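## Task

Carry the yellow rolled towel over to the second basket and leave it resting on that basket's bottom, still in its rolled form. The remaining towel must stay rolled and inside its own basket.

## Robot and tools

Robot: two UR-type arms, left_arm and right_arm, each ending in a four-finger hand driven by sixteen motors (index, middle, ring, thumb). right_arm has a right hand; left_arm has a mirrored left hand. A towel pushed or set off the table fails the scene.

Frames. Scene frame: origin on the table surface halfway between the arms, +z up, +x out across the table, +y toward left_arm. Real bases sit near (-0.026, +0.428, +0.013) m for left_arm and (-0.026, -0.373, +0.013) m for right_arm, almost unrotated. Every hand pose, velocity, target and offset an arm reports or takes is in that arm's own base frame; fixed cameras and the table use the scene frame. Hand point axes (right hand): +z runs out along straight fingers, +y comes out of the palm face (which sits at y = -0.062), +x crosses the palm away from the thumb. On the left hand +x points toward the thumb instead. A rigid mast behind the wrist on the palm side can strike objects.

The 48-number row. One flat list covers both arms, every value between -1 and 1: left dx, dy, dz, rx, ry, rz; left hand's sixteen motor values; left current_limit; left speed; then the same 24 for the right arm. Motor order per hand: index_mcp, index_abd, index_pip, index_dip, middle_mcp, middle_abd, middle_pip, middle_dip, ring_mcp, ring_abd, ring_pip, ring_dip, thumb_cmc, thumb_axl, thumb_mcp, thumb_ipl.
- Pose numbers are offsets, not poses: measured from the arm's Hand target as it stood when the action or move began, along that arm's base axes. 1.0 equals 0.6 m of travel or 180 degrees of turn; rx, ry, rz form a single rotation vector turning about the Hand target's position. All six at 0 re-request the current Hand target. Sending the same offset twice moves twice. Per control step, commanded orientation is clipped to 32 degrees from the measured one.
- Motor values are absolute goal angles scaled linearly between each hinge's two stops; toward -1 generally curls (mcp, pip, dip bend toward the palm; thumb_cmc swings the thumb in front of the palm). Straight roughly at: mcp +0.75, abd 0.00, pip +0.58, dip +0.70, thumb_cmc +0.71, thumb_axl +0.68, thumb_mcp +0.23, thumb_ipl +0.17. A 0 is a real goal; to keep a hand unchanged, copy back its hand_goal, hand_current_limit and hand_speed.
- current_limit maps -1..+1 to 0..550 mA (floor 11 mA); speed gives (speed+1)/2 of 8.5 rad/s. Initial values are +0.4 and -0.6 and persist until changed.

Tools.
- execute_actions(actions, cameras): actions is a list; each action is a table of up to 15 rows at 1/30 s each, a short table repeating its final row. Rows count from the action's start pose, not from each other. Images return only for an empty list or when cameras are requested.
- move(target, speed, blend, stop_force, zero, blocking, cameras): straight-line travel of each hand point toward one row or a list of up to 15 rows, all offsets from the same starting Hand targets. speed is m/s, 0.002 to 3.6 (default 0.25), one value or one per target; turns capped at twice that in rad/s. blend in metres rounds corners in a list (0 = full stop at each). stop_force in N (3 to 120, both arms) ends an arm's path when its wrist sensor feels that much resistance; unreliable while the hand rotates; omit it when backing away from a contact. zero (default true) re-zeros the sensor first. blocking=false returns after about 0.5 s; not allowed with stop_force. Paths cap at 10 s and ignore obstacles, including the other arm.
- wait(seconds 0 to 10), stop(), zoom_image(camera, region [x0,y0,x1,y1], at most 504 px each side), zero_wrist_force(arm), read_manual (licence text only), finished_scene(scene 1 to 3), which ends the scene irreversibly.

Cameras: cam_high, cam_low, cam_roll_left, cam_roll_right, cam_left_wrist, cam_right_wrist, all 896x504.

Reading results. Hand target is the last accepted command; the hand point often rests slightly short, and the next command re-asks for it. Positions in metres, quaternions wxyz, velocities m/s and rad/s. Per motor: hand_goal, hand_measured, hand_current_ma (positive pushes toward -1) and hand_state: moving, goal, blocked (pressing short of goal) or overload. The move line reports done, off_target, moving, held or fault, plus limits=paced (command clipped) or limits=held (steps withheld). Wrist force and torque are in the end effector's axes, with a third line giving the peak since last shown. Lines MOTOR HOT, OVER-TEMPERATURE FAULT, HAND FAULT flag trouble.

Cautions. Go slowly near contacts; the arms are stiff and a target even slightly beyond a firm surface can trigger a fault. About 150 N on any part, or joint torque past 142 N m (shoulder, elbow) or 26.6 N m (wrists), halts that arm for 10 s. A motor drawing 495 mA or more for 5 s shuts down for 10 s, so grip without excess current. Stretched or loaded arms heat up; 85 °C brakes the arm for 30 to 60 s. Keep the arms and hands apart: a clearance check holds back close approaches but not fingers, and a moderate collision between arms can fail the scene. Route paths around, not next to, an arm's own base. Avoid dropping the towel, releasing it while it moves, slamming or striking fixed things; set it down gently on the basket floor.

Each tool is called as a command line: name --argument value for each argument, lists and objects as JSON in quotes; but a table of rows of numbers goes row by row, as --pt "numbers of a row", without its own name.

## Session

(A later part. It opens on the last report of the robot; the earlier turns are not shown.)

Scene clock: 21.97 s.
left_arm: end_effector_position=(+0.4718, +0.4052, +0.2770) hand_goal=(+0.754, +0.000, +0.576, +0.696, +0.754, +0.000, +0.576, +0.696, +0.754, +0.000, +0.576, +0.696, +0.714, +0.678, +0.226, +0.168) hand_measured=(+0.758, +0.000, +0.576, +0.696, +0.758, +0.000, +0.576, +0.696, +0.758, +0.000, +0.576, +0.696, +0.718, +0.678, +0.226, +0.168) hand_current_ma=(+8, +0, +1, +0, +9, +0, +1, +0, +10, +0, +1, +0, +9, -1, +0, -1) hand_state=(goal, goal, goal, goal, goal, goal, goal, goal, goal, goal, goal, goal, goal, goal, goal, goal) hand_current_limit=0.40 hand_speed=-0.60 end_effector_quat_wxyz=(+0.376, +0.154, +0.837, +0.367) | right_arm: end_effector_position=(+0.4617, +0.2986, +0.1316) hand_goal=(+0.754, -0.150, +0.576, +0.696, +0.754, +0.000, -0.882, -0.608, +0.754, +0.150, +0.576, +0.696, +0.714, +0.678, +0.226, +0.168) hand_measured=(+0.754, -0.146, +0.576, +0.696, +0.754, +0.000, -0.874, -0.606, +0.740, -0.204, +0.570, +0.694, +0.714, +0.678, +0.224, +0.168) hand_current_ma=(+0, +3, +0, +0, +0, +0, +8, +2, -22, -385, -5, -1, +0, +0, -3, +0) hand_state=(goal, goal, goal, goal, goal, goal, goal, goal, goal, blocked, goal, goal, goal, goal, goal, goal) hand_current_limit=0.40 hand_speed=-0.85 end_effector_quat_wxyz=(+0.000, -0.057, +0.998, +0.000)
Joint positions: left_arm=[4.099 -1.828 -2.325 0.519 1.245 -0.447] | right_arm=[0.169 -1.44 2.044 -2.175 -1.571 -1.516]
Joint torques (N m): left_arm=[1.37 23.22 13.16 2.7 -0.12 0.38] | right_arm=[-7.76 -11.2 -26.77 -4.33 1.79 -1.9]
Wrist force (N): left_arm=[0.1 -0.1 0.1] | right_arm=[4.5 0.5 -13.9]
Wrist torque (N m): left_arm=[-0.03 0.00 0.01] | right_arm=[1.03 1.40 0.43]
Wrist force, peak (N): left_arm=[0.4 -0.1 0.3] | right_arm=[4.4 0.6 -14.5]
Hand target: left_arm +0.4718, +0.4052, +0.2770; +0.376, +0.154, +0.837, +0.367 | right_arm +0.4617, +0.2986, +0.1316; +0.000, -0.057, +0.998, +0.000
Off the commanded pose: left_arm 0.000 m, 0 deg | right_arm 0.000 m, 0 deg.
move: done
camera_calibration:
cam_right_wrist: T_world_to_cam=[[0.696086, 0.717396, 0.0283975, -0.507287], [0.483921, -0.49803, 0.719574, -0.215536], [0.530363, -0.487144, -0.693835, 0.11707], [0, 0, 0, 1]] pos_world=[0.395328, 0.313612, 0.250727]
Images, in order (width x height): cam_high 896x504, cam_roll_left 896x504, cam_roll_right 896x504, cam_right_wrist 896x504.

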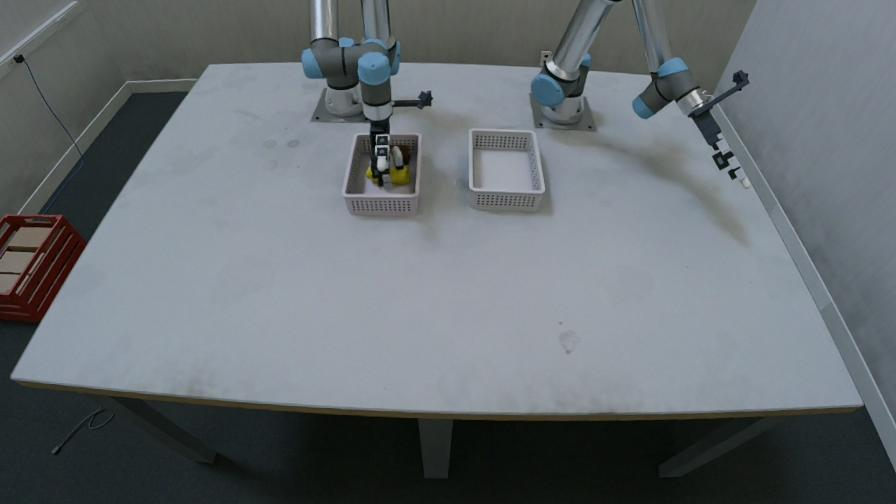

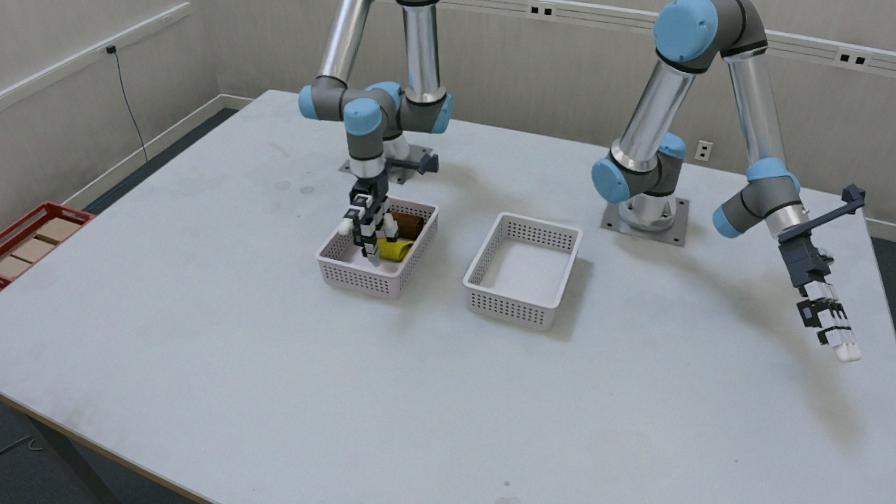

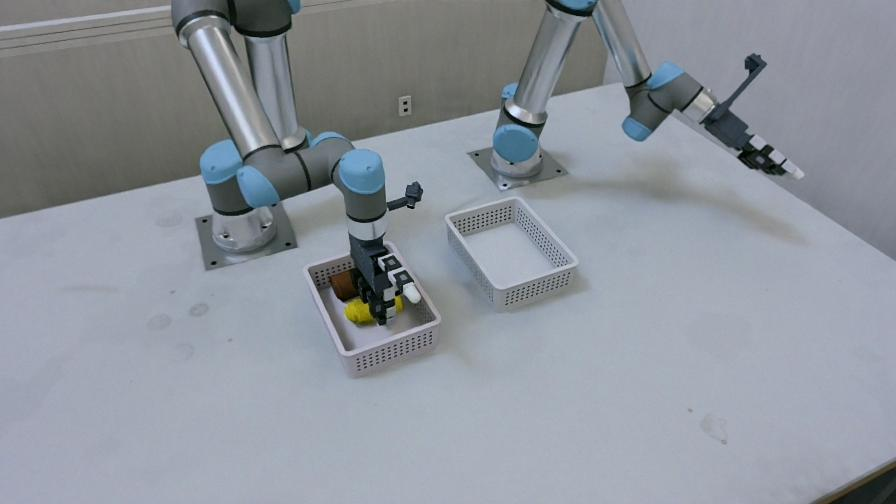

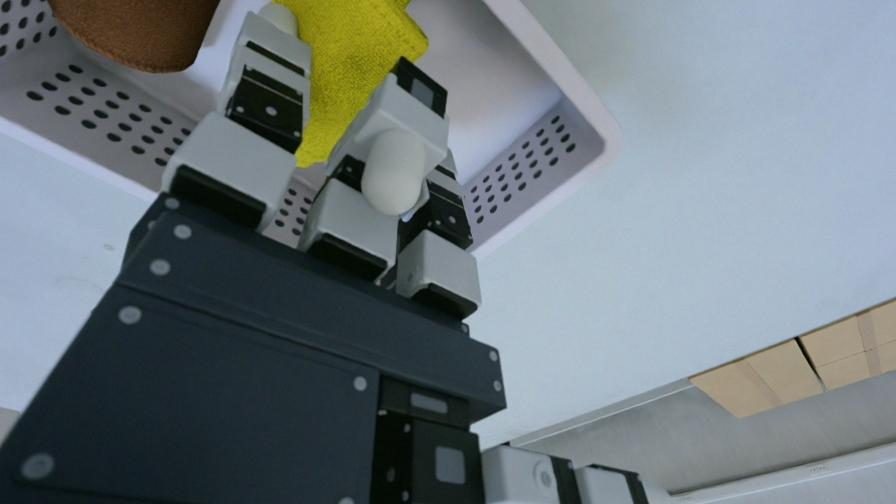

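move --pt "0 0 0 0 0 0 0.754 0 0.576 0.696 0.754 0 0.576 0.696 0.754 0 0.576 0.696 0.714 0.678 0.226 0.168 0.4 -0.6 0 0 0.08 0 0 0 0.754 0.1 0.576 0.696 0.754 0 -0.882 -0.608 0.754 -0.1 0.576 0.696 0.714 0.678 0.226 0.168 0.7 -0.6" --pt "0 0 0 0 0 0 0.754 0 0.576 0.696 0.754 0 0.576 0.696 0.754 0 0.576 0.696 0.714 0.678 0.226 0.168 0.4 -0.6 -0.04 0 0.08 0 0 0 0.754 0.1 0.576 0.696 0.754 0 -0.882 -0.608 0.754 -0.1 0.576 0.696 0.714 0.678 0.226 0.168 0.7 -0.6" --speed 0.1 --cameras '["cam_high","cam_roll_left","cam_roll_right","cam_right_wrist"]'

zoom_image --camera "cam_roll_left" --region '[320, 180, 460, 300]'

zoom_image --camera "cam_roll_right" --region '[290, 220, 460, 380]'

zoom_image --camera "cam_right_wrist" --region '[200, 0, 520, 200]'

zoom_image --camera "cam_high" --region '[330, 110, 440, 220]'

Scene clock: 24.67 s.
left_arm: end_effector_position=(+0.4718, +0.4052, +0.2770) hand_goal=(+0.754, +0.000, +0.576, +0.696, +0.754, +0.000, +0.576, +0.696, +0.754, +0.000, +0.576, +0.696, +0.714, +0.678, +0.226, +0.168) hand_measured=(+0.758, +0.000, +0.576, +0.696, +0.758, +0.000, +0.576, +0.696, +0.758, +0.000, +0.576, +0.696, +0.718, +0.678, +0.226, +0.168) hand_current_ma=(+8, +0, +1, +0, +9, +0, +1, +0, +10, +0, +1, +0, +9, -1, +0, -1) hand_state=(goal, goal, goal, goal, goal, goal, goal, goal, goal, goal, goal, goal, goal, goal, goal, goal) hand_current_limit=0.40 hand_speed=-0.60 end_effector_quat_wxyz=(+0.376, +0.154, +0.837, +0.367) | right_arm: end_effector_position=(+0.4378, +0.2986, +0.1796) hand_goal=(+0.754, +0.100, +0.576, +0.696, +0.754, +0.000, -0.882, -0.608, +0.754, -0.100, +0.576, +0.696, +0.714, +0.678, +0.226, +0.168) hand_measured=(+0.754, +0.096, +0.576, +0.696, +0.754, +0.000, -0.874, -0.606, +0.748, -0.102, +0.572, +0.694, +0.714, +0.678, +0.224, +0.168) hand_current_ma=(+0, -2, +0, +0, +0, +0, +8, +2, -6, -2, -3, -1, +0, +0, -3, +0) hand_state=(goal, goal, goal, goal, goal, goal, goal, goal, goal, goal, goal, goal, goal, goal, goal, goal) hand_current_limit=0.70 hand_speed=-0.60 end_effector_quat_wxyz=(+0.000, -0.057, +0.998, +0.000)
Joint positions: left_arm=[4.099 -1.828 -2.325 0.519 1.245 -0.447] | right_arm=[0.177 -1.555 2.027 -2.043 -1.571 -1.508]
Joint torques (N m): left_arm=[0.02 23.11 12.63 2.63 -0.05 0.37] | right_arm=[6.62 -35.86 -12.69 -3.07 -1.74 1.25]
Wrist force (N): left_arm=[0.5 0.0 0.2] | right_arm=[0.7 0.2 0.1]
Wrist torque (N m): left_arm=[-0.01 -0.06 0.04] | right_arm=[0.01 -0.06 0.04]
Wrist force, peak (N): left_arm=[0.4 0.0 0.4] | right_arm=[4.5 0.6 -14.6]
Hand target: left_arm +0.4718, +0.4052, +0.2770; +0.376, +0.154, +0.837, +0.367 | right_arm +0.4377, +0.2986, +0.1796; +0.000, -0.057, +0.998, +0.000
Off the commanded pose: left_arm 0.000 m, 0 deg | right_arm 0.000 m, 0 deg.
move: done
camera_calibration:
cam_right_wrist: T_world_to_cam=[[0.696052, 0.717432, 0.0283459, -0.491996], [0.48397, -0.497978, 0.719577, -0.238545], [0.530363, -0.487144, -0.693834, 0.16305], [0, 0, 0, 1]] pos_world=[0.371428, 0.313612, 0.298727]
Images, in order (width x height): cam_high 896x504, cam_roll_left 896x504, cam_roll_right 896x504, cam_right_wrist 896x504.

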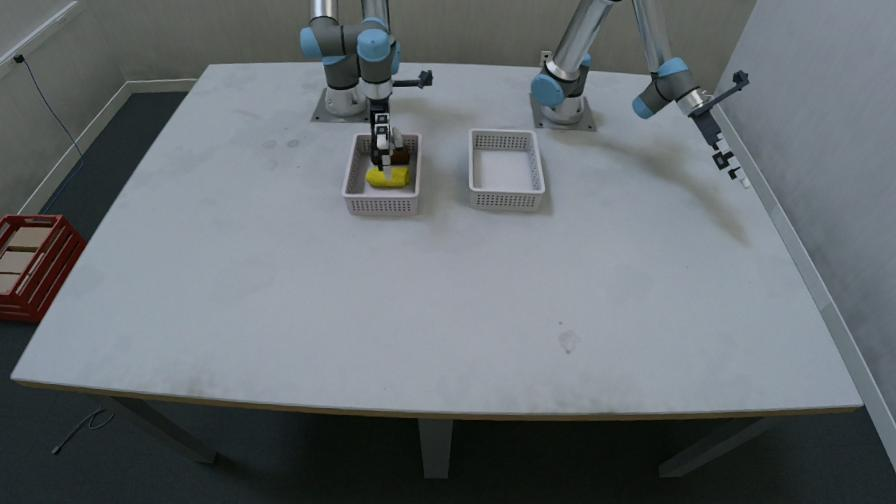

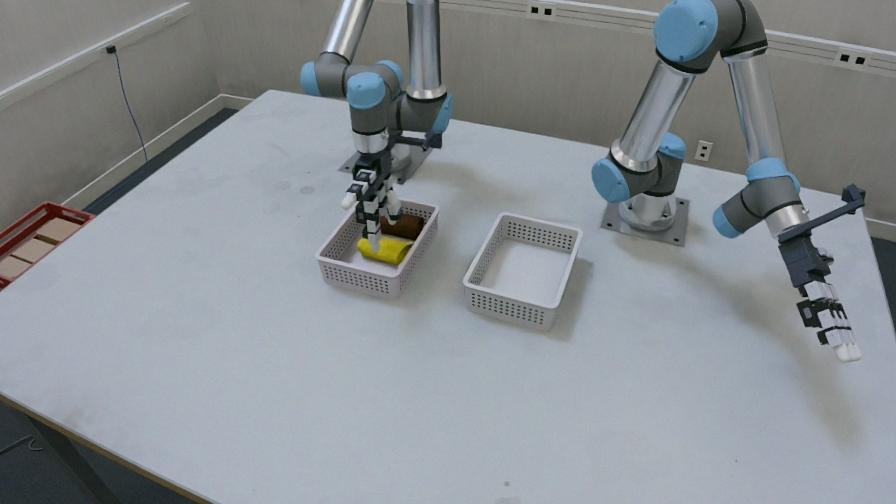

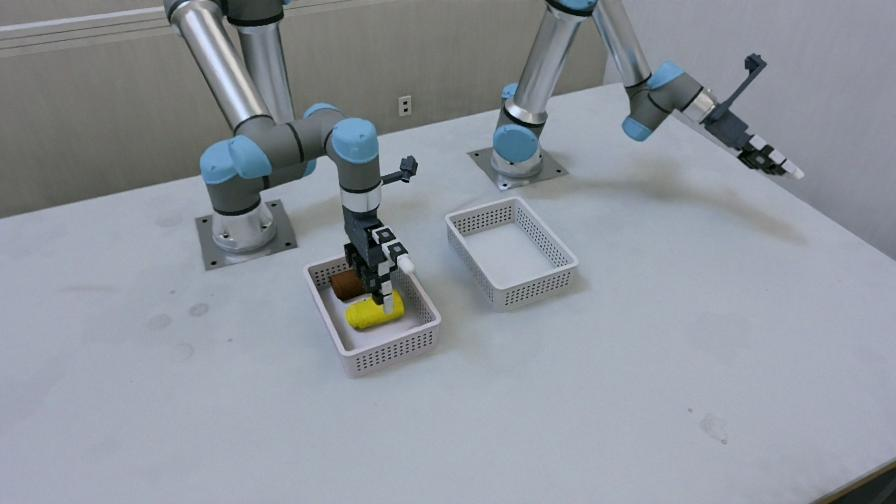

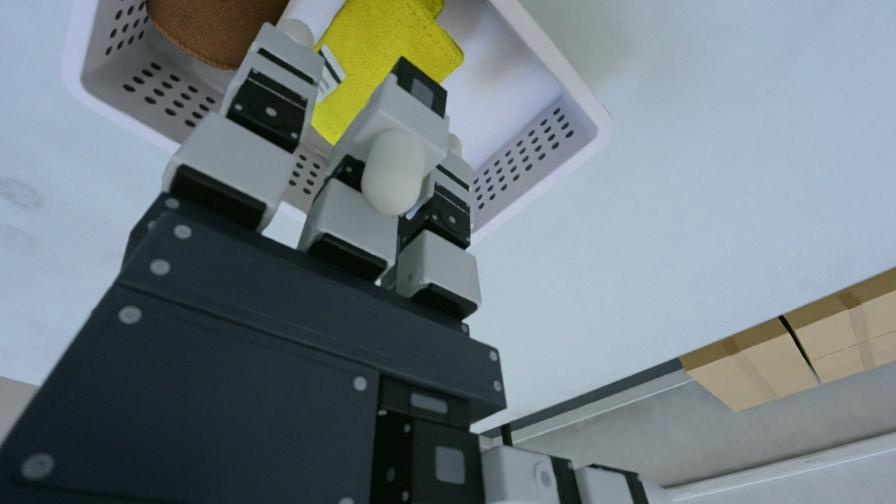

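Scaled by 3.600 from the camera's 896x504 image, which has a finer 1280x720 frame.

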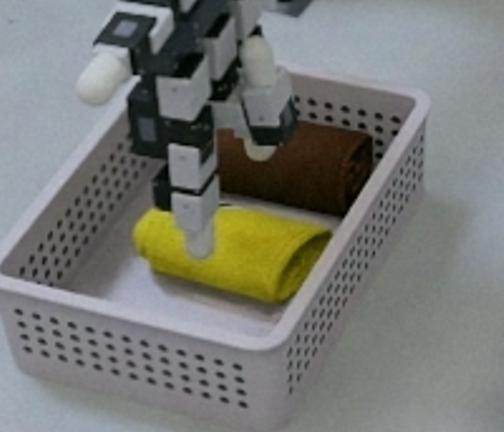

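Scaled by 2.965 from the camera's 896x504 image, which has a finer 1280x720 frame.

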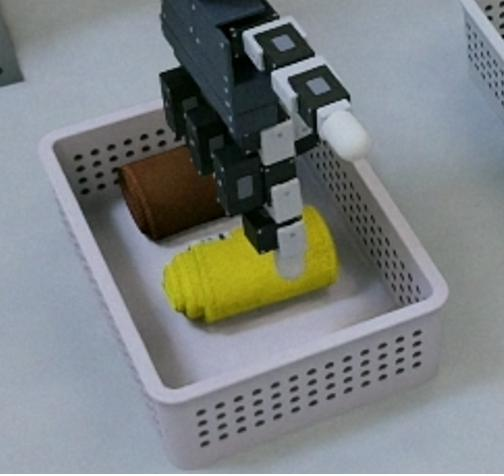

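Scaled by 1.575 from the camera's 896x504 image, which has a finer 1280x720 frame.

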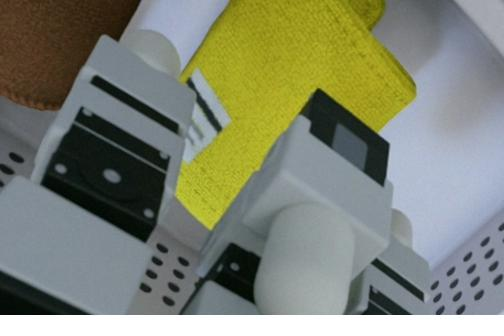

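Scaled by 4.582 from the camera's 896x504 image, which has a finer 1280x720 frame.

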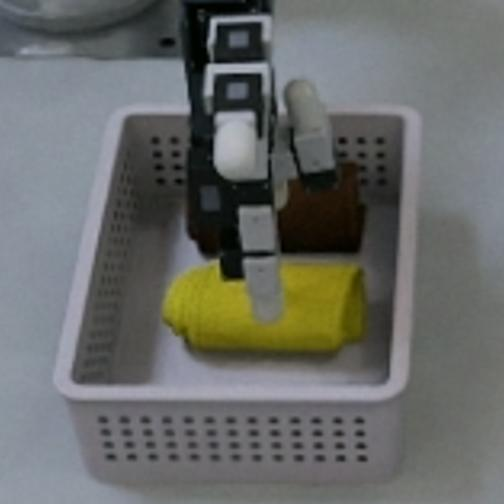

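move --pt "0 0 0 0 0 0 0.754 0 0.576 0.696 0.754 0 0.576 0.696 0.754 0 0.576 0.696 0.714 0.678 0.226 0.168 0.4 -0.6 0.0033 -0.002 -0.075 0 0 0 0.754 0.067 0.576 0.696 0.754 0 -0.882 -0.608 0.754 -0.067 0.576 0.696 0.714 0.678 0.226 0.168 0.7 -0.6" --speed 0.05 --stop_force 5 --cameras '["cam_high","cam_roll_left","cam_roll_right","cam_right_wrist"]'

zoom_image --camera "cam_roll_left" --region '[320, 180, 460, 300]'

zoom_image --camera "cam_roll_right" --region '[290, 220, 460, 380]'

zoom_image --camera "cam_right_wrist" --region '[200, 0, 520, 200]'

Scene clock: 28.20 s.
left_arm: end_effector_position=(+0.4718, +0.4052, +0.2770) hand_goal=(+0.754, +0.000, +0.576, +0.696, +0.754, +0.000, +0.576, +0.696, +0.754, +0.000, +0.576, +0.696, +0.714, +0.678, +0.226, +0.168) hand_measured=(+0.758, +0.000, +0.576, +0.696, +0.758, +0.000, +0.576, +0.696, +0.758, +0.000, +0.576, +0.696, +0.718, +0.678, +0.226, +0.168) hand_current_ma=(+8, +0, +1, +0, +9, +0, +1, +0, +10, +0, +1, +0, +9, -1, +0, -1) hand_state=(goal, goal, goal, goal, goal, goal, goal, goal, goal, goal, goal, goal, goal, goal, goal, goal) hand_current_limit=0.40 hand_speed=-0.60 end_effector_quat_wxyz=(+0.376, +0.154, +0.837, +0.367) | right_arm: end_effector_position=(+0.4396, +0.2974, +0.1346) hand_goal=(+0.754, +0.068, +0.576, +0.696, +0.754, +0.000, -0.882, -0.608, +0.754, -0.066, +0.576, +0.696, +0.714, +0.678, +0.226, +0.168) hand_measured=(+0.754, +0.070, +0.576, +0.696, +0.754, +0.000, -0.874, -0.606, +0.748, -0.070, +0.572, +0.694, +0.714, +0.678, +0.224, +0.168) hand_current_ma=(+0, +2, +0, +0, +0, +0, +8, +2, -6, -2, -3, -1, +0, +0, -3, +0) hand_state=(goal, goal, goal, goal, goal, goal, goal, goal, goal, goal, goal, goal, goal, goal, goal, goal) hand_current_limit=0.70 hand_speed=-0.60 end_effector_quat_wxyz=(+0.000, -0.057, +0.998, +0.000)
Joint positions: left_arm=[4.099 -1.828 -2.325 0.519 1.245 -0.447] | right_arm=[0.174 -1.492 2.093 -2.173 -1.571 -1.511]
Joint torques (N m): left_arm=[0.17 23.8 12.77 2.78 -0.17 0.38] | right_arm=[-7.1 -14.96 -11.73 -3.82 -0.25 -1.91]
Wrist force (N): left_arm=[0.1 0.2 0.1] | right_arm=[0.9 0.1 0.3]
Wrist torque (N m): left_arm=[0.01 -0.01 0.00] | right_arm=[0.00 -0.10 0.14]
Wrist force, peak (N): left_arm=[0.3 -0.4 0.3] | right_arm=[1.1 0.1 0.5]
Hand target: left_arm +0.4718, +0.4052, +0.2770; +0.376, +0.154, +0.837, +0.367 | right_arm +0.4396, +0.2974, +0.1346; +0.000, -0.057, +0.998, +0.000
Off the commanded pose: left_arm 0.000 m, 0 deg | right_arm 0.000 m, 0 deg.
move: done
camera_calibration:
cam_right_wrist: T_world_to_cam=[[0.696052, 0.717432, 0.0283459, -0.491112], [0.48397, -0.497978, 0.719577, -0.207633], [0.530363, -0.487144, -0.693834, 0.130288], [0, 0, 0, 1]] pos_world=[0.373228, 0.312412, 0.253727]
Images, in order (width x height): cam_high 896x504, cam_roll_left 896x504, cam_roll_right 896x504, cam_right_wrist 896x504.

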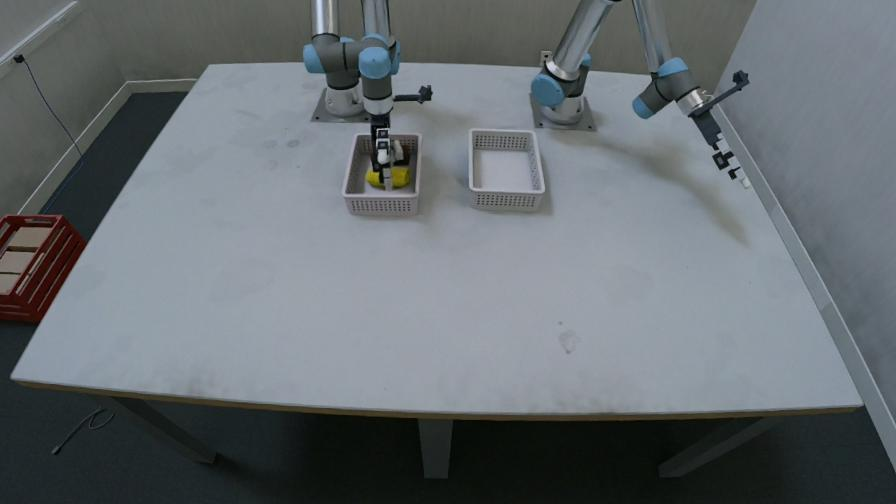

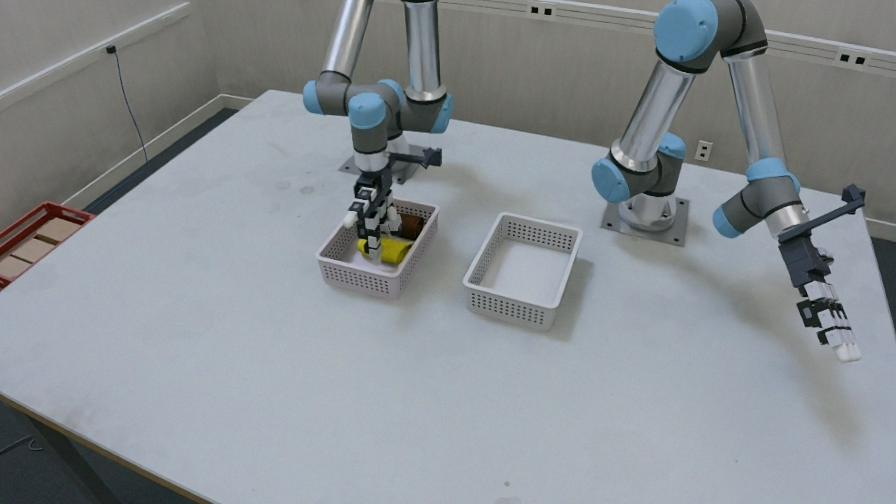

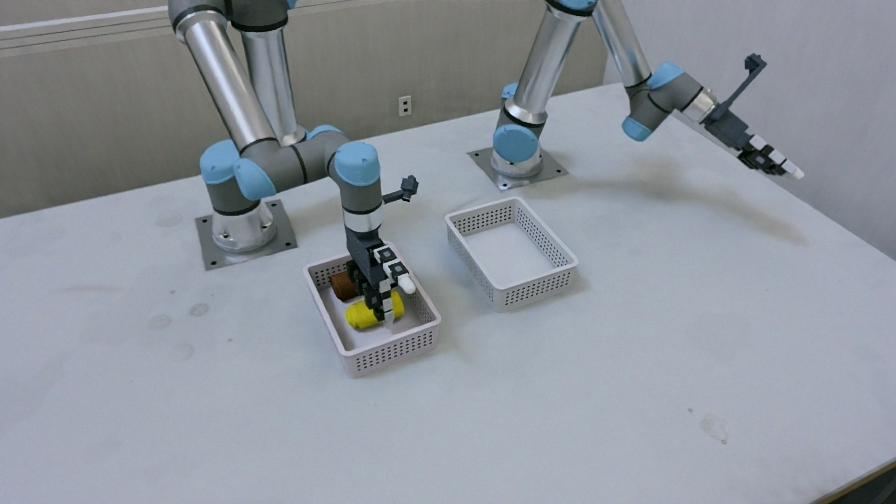

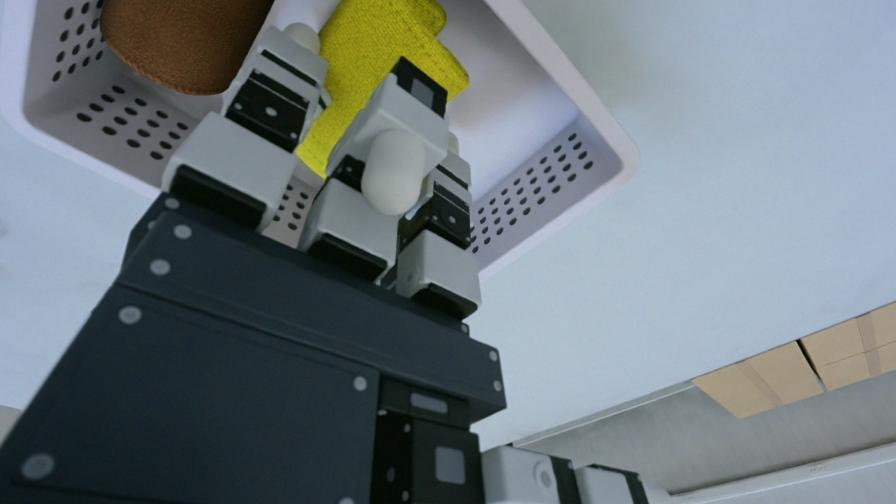

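Scaled by 3.600 from the camera's 896x504 image, which has a finer 1280x720 frame.

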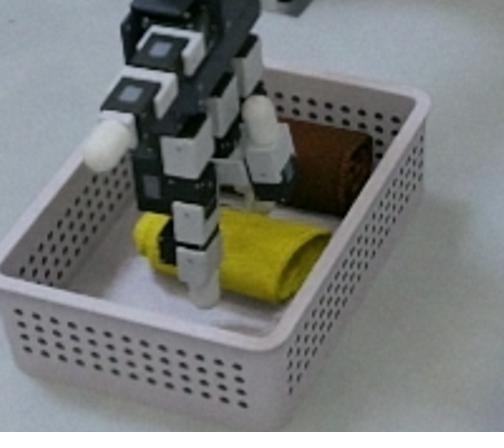

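Scaled by 2.965 from the camera's 896x504 image, which has a finer 1280x720 frame.

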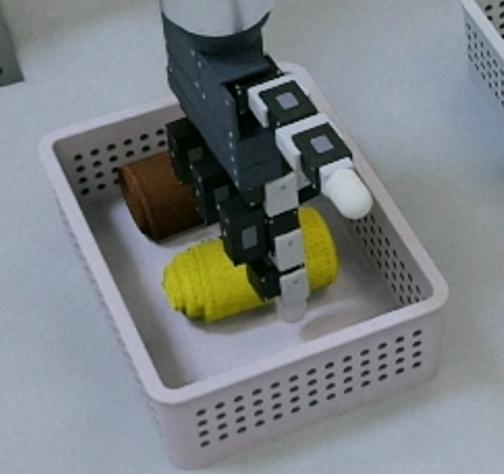

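Scaled by 1.575 from the camera's 896x504 image, which has a finer 1280x720 frame.

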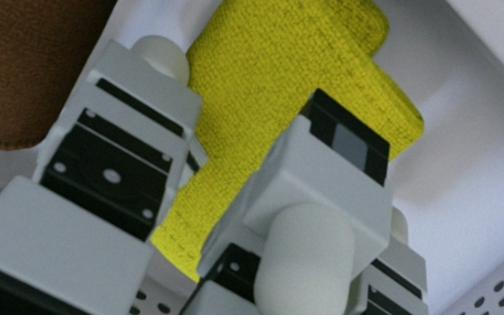

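move --pt "0 0 0 0 0 0 0.754 0 0.576 0.696 0.754 0 0.576 0.696 0.754 0 0.576 0.696 0.714 0.678 0.226 0.168 0.4 -0.6 0 0 -0.008 0 0 0 0.754 -0.12 0.576 0.696 0.754 0 -0.882 -0.608 0.754 0.12 0.576 0.696 0.714 0.678 0.226 0.168 0.5 -0.85" --cameras '["cam_high","cam_roll_left","cam_roll_right","cam_right_wrist"]'

zoom_image --camera "cam_roll_left" --region '[320, 180, 460, 300]'

zoom_image --camera "cam_right_wrist" --region '[200, 0, 520, 200]'

Scene clock: 29.43 s.
left_arm: end_effector_position=(+0.4718, +0.4052, +0.2770) hand_goal=(+0.754, +0.000, +0.576, +0.696, +0.754, +0.000, +0.576, +0.696, +0.754, +0.000, +0.576, +0.696, +0.714, +0.678, +0.226, +0.168) hand_measured=(+0.758, +0.000, +0.576, +0.696, +0.758, +0.000, +0.576, +0.696, +0.758, +0.000, +0.576, +0.696, +0.718, +0.678, +0.226, +0.168) hand_current_ma=(+8, +0, +1, +0, +9, +0, +1, +0, +10, +0, +1, +0, +9, -1, +0, -1) hand_state=(goal, goal, goal, goal, goal, goal, goal, goal, goal, goal, goal, goal, goal, goal, goal, goal) hand_current_limit=0.40 hand_speed=-0.60 end_effector_quat_wxyz=(+0.376, +0.154, +0.837, +0.367) | right_arm: end_effector_position=(+0.4396, +0.2974, +0.1299) hand_goal=(+0.754, -0.120, +0.576, +0.696, +0.754, +0.000, -0.882, -0.608, +0.754, +0.120, +0.576, +0.696, +0.714, +0.678, +0.226, +0.168) hand_measured=(+0.752, -0.084, +0.576, +0.696, +0.754, +0.000, -0.874, -0.606, +0.750, +0.050, +0.572, +0.694, +0.714, +0.678, +0.224, +0.168) hand_current_ma=(-1, +64, +0, +0, +0, +0, +8, +2, -5, -160, -2, -1, +0, +0, -3, +0) hand_state=(goal, blocked, goal, goal, goal, goal, goal, goal, goal, blocked, goal, goal, goal, goal, goal, goal) hand_current_limit=0.50 hand_speed=-0.85 end_effector_quat_wxyz=(+0.000, -0.057, +0.998, +0.000)
Joint positions: left_arm=[4.099 -1.828 -2.325 0.519 1.245 -0.447] | right_arm=[0.174 -1.484 2.1 -2.187 -1.571 -1.511]
Joint torques (N m): left_arm=[1.12 23.54 13.51 2.87 -0.2 0.45] | right_arm=[-6.94 -13.51 -11.23 -4 2.5 -1.89]
Wrist force (N): left_arm=[0.0 -0.2 0.4] | right_arm=[2.5 0.2 -3.8]
Wrist torque (N m): left_arm=[-0.06 0.01 0.01] | right_arm=[0.26 0.24 0.25]
Wrist force, peak (N): left_arm=[0.3 -0.2 0.4] | right_arm=[2.5 0.2 -3.8]
Hand target: left_arm +0.4718, +0.4052, +0.2770; +0.376, +0.154, +0.837, +0.367 | right_arm +0.4396, +0.2974, +0.1298; +0.000, -0.057, +0.998, +0.000
Off the commanded pose: left_arm 0.000 m, 0 deg | right_arm 0.000 m, 0 deg.
move: done
camera_calibration:
cam_right_wrist: T_world_to_cam=[[0.696086, 0.717396, 0.0283975, -0.490997], [0.483921, -0.49803, 0.719574, -0.204288], [0.530363, -0.487144, -0.693835, 0.127097], [0, 0, 0, 1]] pos_world=[0.373228, 0.312412, 0.249127]
Images, in order (width x height): cam_high 896x504, cam_roll_left 896x504, cam_roll_right 896x504, cam_right_wrist 896x504.

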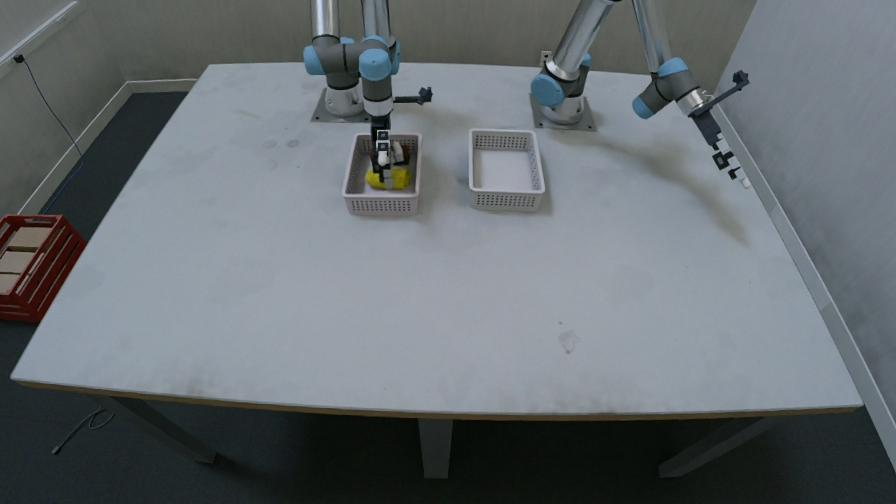

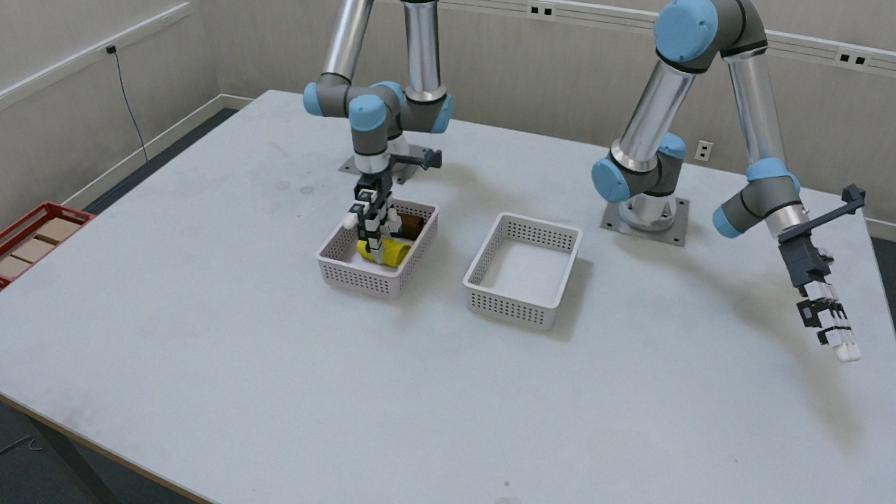

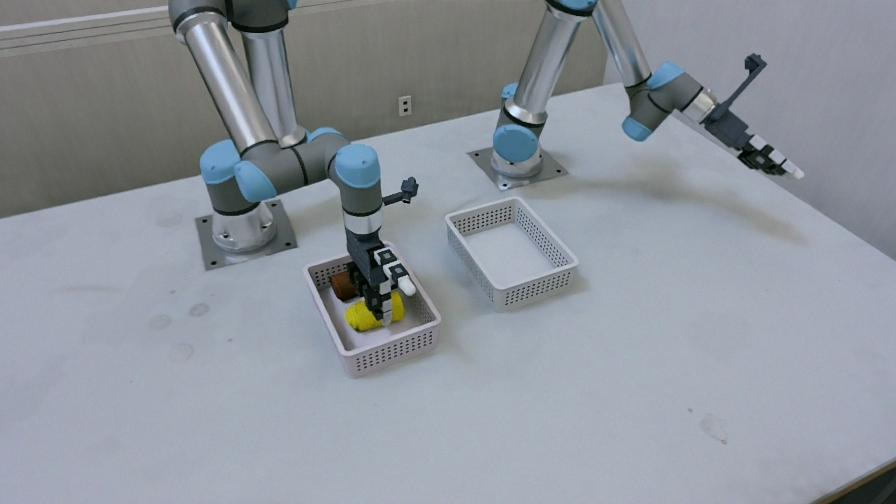

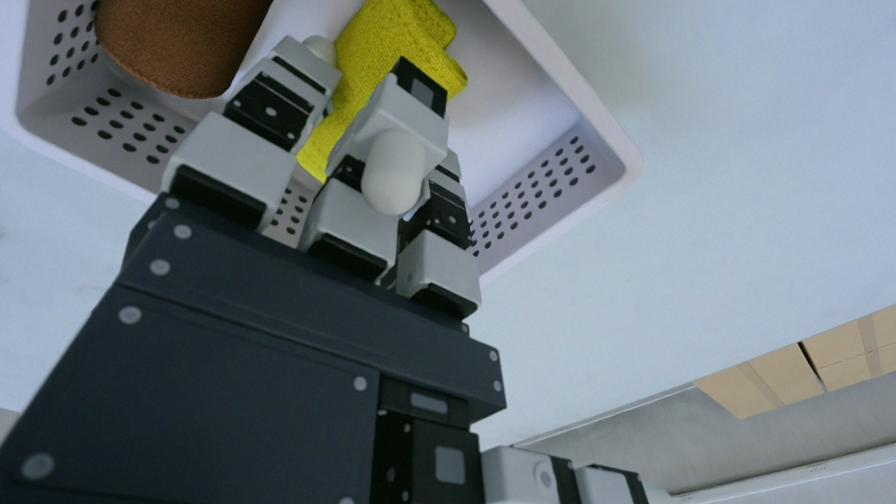

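Scaled by 3.600 from the camera's 896x504 image, which has a finer 1280x720 frame.

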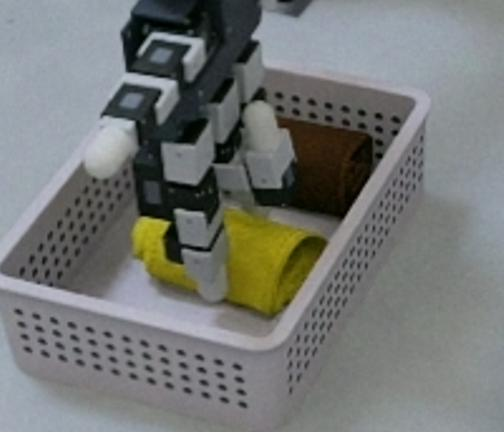

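Scaled by 1.575 from the camera's 896x504 image, which has a finer 1280x720 frame.

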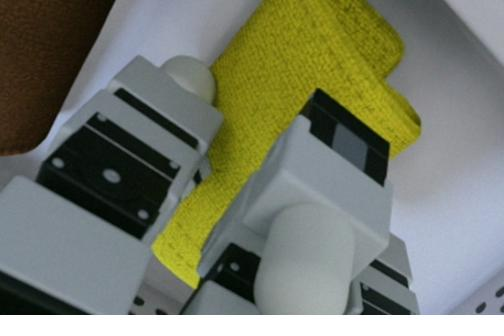

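move --pt "0 0 0 0 0 0 0.754 0 0.576 0.696 0.754 0 0.576 0.696 0.754 0 0.576 0.696 0.714 0.678 0.226 0.168 0.4 -0.6 0 0 0 0 0 0 0.754 -0.28 0.576 0.696 0.754 0 -0.882 -0.608 0.754 0.25 0.576 0.696 0.714 0.678 0.226 0.168 0.45 -0.85"

move --pt "0 0 0 0 0 0 0.754 0 0.576 0.696 0.754 0 0.576 0.696 0.754 0 0.576 0.696 0.714 0.678 0.226 0.168 0.4 -0.6 0 0 0.05 0 0 0 0.754 -0.28 0.576 0.696 0.754 0 -0.882 -0.608 0.754 0.25 0.576 0.696 0.714 0.678 0.226 0.168 0.45 -0.85" --speed 0.04 --cameras '["cam_high","cam_roll_left","cam_roll_right","cam_right_wrist"]'

zoom_image --camera "cam_roll_left" --region '[320, 180, 460, 300]'

zoom_image --camera "cam_right_wrist" --region '[200, 0, 520, 200]'

zoom_image --camera "cam_roll_right" --region '[290, 220, 460, 380]'

Scene clock: 30.50 s.
left_arm: end_effector_position=(+0.4718, +0.4052, +0.2770) hand_goal=(+0.754, +0.000, +0.576, +0.696, +0.754, +0.000, +0.576, +0.696, +0.754, +0.000, +0.576, +0.696, +0.714, +0.678, +0.226, +0.168) hand_measured=(+0.758, +0.000, +0.576, +0.696, +0.758, +0.000, +0.576, +0.696, +0.758, +0.000, +0.576, +0.696, +0.718, +0.678, +0.226, +0.168) hand_current_ma=(+8, +0, +1, +0, +9, +0, +1, +0, +10, +0, +1, +0, +9, -1, +0, -1) hand_state=(goal, goal, goal, goal, goal, goal, goal, goal, goal, goal, goal, goal, goal, goal, goal, goal) hand_current_limit=0.40 hand_speed=-0.60 end_effector_quat_wxyz=(+0.376, +0.154, +0.837, +0.367) | right_arm: end_effector_position=(+0.4396, +0.2974, +0.1298) hand_goal=(+0.754, -0.280, +0.576, +0.696, +0.754, +0.000, -0.882, -0.608, +0.754, +0.250, +0.576, +0.696, +0.714, +0.678, +0.226, +0.168) hand_measured=(+0.750, -0.182, +0.576, +0.696, +0.754, +0.000, -0.874, -0.606, +0.750, +0.052, +0.572, +0.694, +0.714, +0.678, +0.224, +0.168) hand_current_ma=(-3, +249, +0, +0, +0, +0, +8, +2, -5, -399, -2, -1, +0, +0, -3, +0) hand_state=(goal, blocked, goal, goal, goal, goal, goal, goal, goal, blocked, goal, goal, goal, goal, goal, goal) hand_current_limit=0.45 hand_speed=-0.85 end_effector_quat_wxyz=(+0.000, -0.057, +0.998, +0.000)
Joint positions: left_arm=[4.099 -1.828 -2.325 0.519 1.245 -0.447] | right_arm=[0.174 -1.484 2.1 -2.187 -1.571 -1.511]
Joint torques (N m): left_arm=[0.35 23.76 12.78 2.87 -0.22 0.48] | right_arm=[-6.88 -13.31 -11.15 -3.78 2.55 -1.7]
Wrist force (N): left_arm=[0.2 -0.4 0.4] | right_arm=[2.2 0.4 -3.6]
Wrist torque (N m): left_arm=[-0.07 -0.01 0.01] | right_arm=[0.26 0.21 0.25]
Wrist force, peak (N): left_arm=[0.2 -0.4 0.4] | right_arm=[2.5 0.4 -4.3]
Hand target: left_arm +0.4718, +0.4052, +0.2770; +0.376, +0.154, +0.837, +0.367 | right_arm +0.4396, +0.2974, +0.1298; +0.000, -0.057, +0.998, +0.000
Off the commanded pose: left_arm 0.000 m, 0 deg | right_arm 0.000 m, 0 deg.
move: done

Scene clock: 31.77 s.
left_arm: end_effector_position=(+0.4718, +0.4052, +0.2770) hand_goal=(+0.754, +0.000, +0.576, +0.696, +0.754, +0.000, +0.576, +0.696, +0.754, +0.000, +0.576, +0.696, +0.714, +0.678, +0.226, +0.168) hand_measured=(+0.758, +0.000, +0.576, +0.696, +0.758, +0.000, +0.576, +0.696, +0.758, +0.000, +0.576, +0.696, +0.718, +0.678, +0.226, +0.168) hand_current_ma=(+8, +0, +1, +0, +9, +0, +1, +0, +10, +0, +1, +0, +9, -1, +0, -1) hand_state=(goal, goal, goal, goal, goal, goal, goal, goal, goal, goal, goal, goal, goal, goal, goal, goal) hand_current_limit=0.40 hand_speed=-0.60 end_effector_quat_wxyz=(+0.376, +0.154, +0.837, +0.367) | right_arm: end_effector_position=(+0.4396, +0.2974, +0.1597) hand_goal=(+0.754, -0.280, +0.576, +0.696, +0.754, +0.000, -0.882, -0.608, +0.754, +0.250, +0.576, +0.696, +0.714, +0.678, +0.226, +0.168) hand_measured=(+0.750, -0.196, +0.574, +0.696, +0.754, +0.000, -0.874, -0.606, +0.756, +0.116, +0.576, +0.696, +0.714, +0.678, +0.224, +0.168) hand_current_ma=(-5, +200, -1, +0, +0, +0, +8, +2, +1, -388, +0, +0, +0, +0, -3, +0) hand_state=(goal, blocked, goal, goal, goal, goal, goal, goal, goal, blocked, goal, goal, goal, goal, goal, goal) hand_current_limit=0.45 hand_speed=-0.85 end_effector_quat_wxyz=(+0.000, -0.057, +0.998, +0.000)
Joint positions: left_arm=[4.099 -1.828 -2.325 0.519 1.245 -0.447] | right_arm=[0.174 -1.528 2.057 -2.1 -1.571 -1.511]
Joint torques (N m): left_arm=[-0.1 23.82 12.73 2.92 -0.33 0.5] | right_arm=[-0.43 -36.21 -32.07 -0.32 1.15 0.3]
Wrist force (N): left_arm=[0.0 0.0 0.5] | right_arm=[0.7 0.1 0.5]
Wrist torque (N m): left_arm=[-0.03 0.02 -0.01] | right_arm=[-0.02 -0.09 0.16]
Wrist force, peak (N): left_arm=[0.0 0.1 0.5] | right_arm=[2.1 0.1 -4.0]
Hand target: left_arm +0.4718, +0.4052, +0.2770; +0.376, +0.154, +0.837, +0.367 | right_arm +0.4396, +0.2974, +0.1598; +0.000, -0.057, +0.998, +0.000
Off the commanded pose: left_arm 0.000 m, 0 deg | right_arm 0.000 m, 0 deg.
move: done
camera_calibration:
cam_right_wrist: T_world_to_cam=[[0.696052, 0.717428, 0.0284473, -0.491851], [0.483983, -0.498091, 0.71949, -0.225639], [0.530351, -0.487034, -0.69392, 0.147697], [0, 0, 0, 1]] pos_world=[0.373228, 0.312412, 0.278827]
Images, in order (width x height): cam_high 896x504, cam_roll_left 896x504, cam_roll_right 896x504, cam_right_wrist 896x504.

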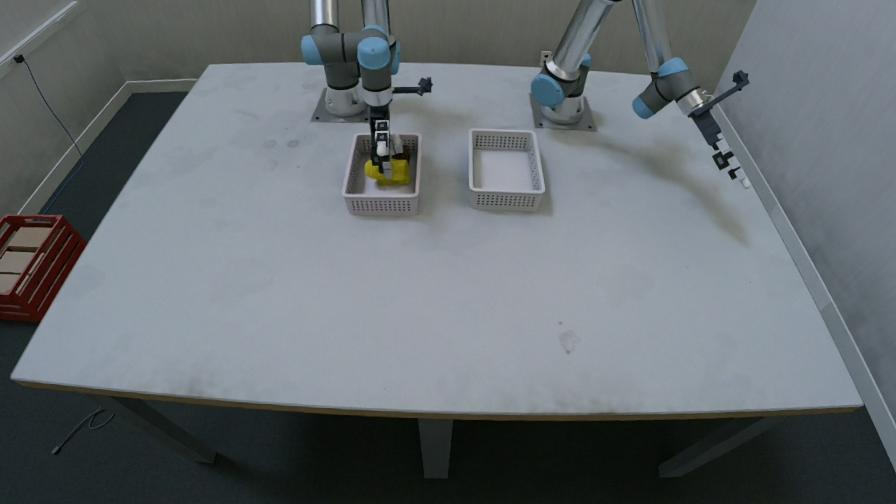

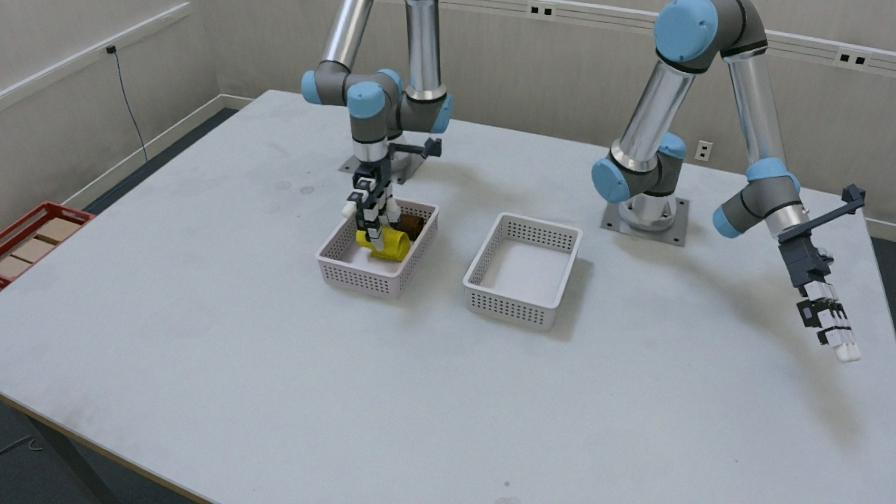

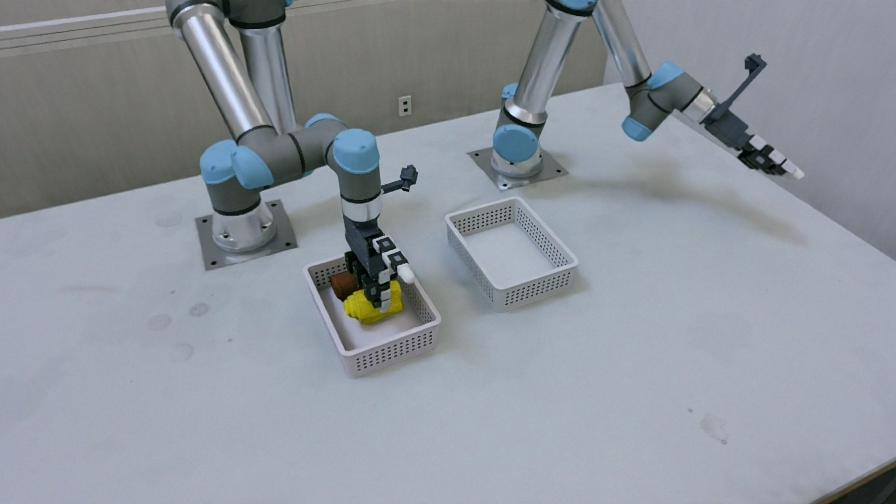

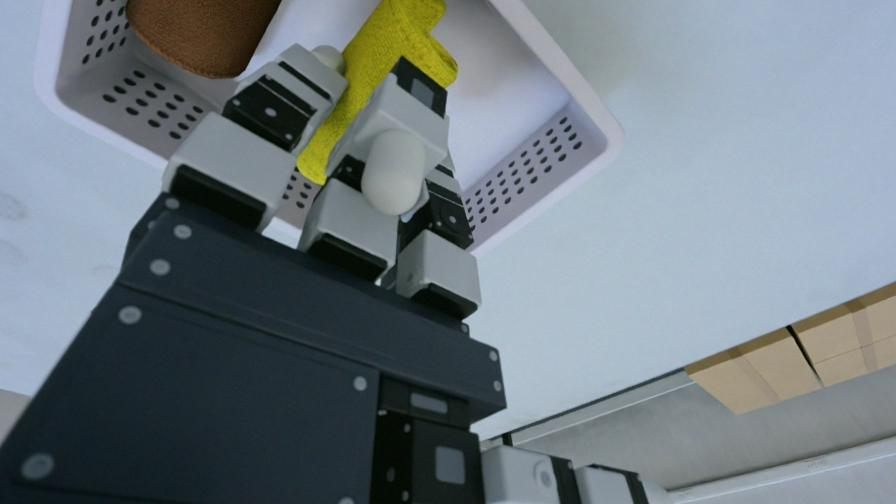

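Scaled by 3.600 from the camera's 896x504 image, which has a finer 1280x720 frame.

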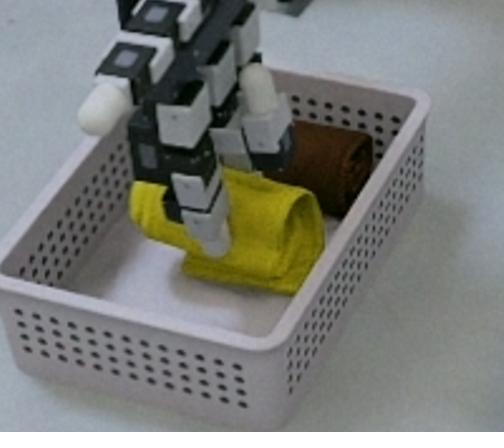

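Scaled by 1.575 from the camera's 896x504 image, which has a finer 1280x720 frame.

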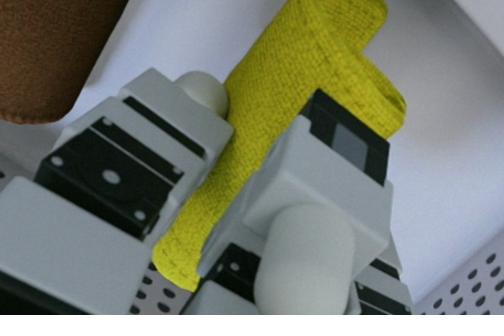

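Scaled by 2.965 from the camera's 896x504 image, which has a finer 1280x720 frame.

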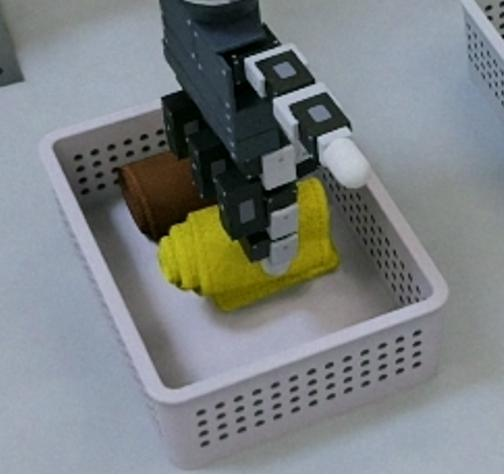

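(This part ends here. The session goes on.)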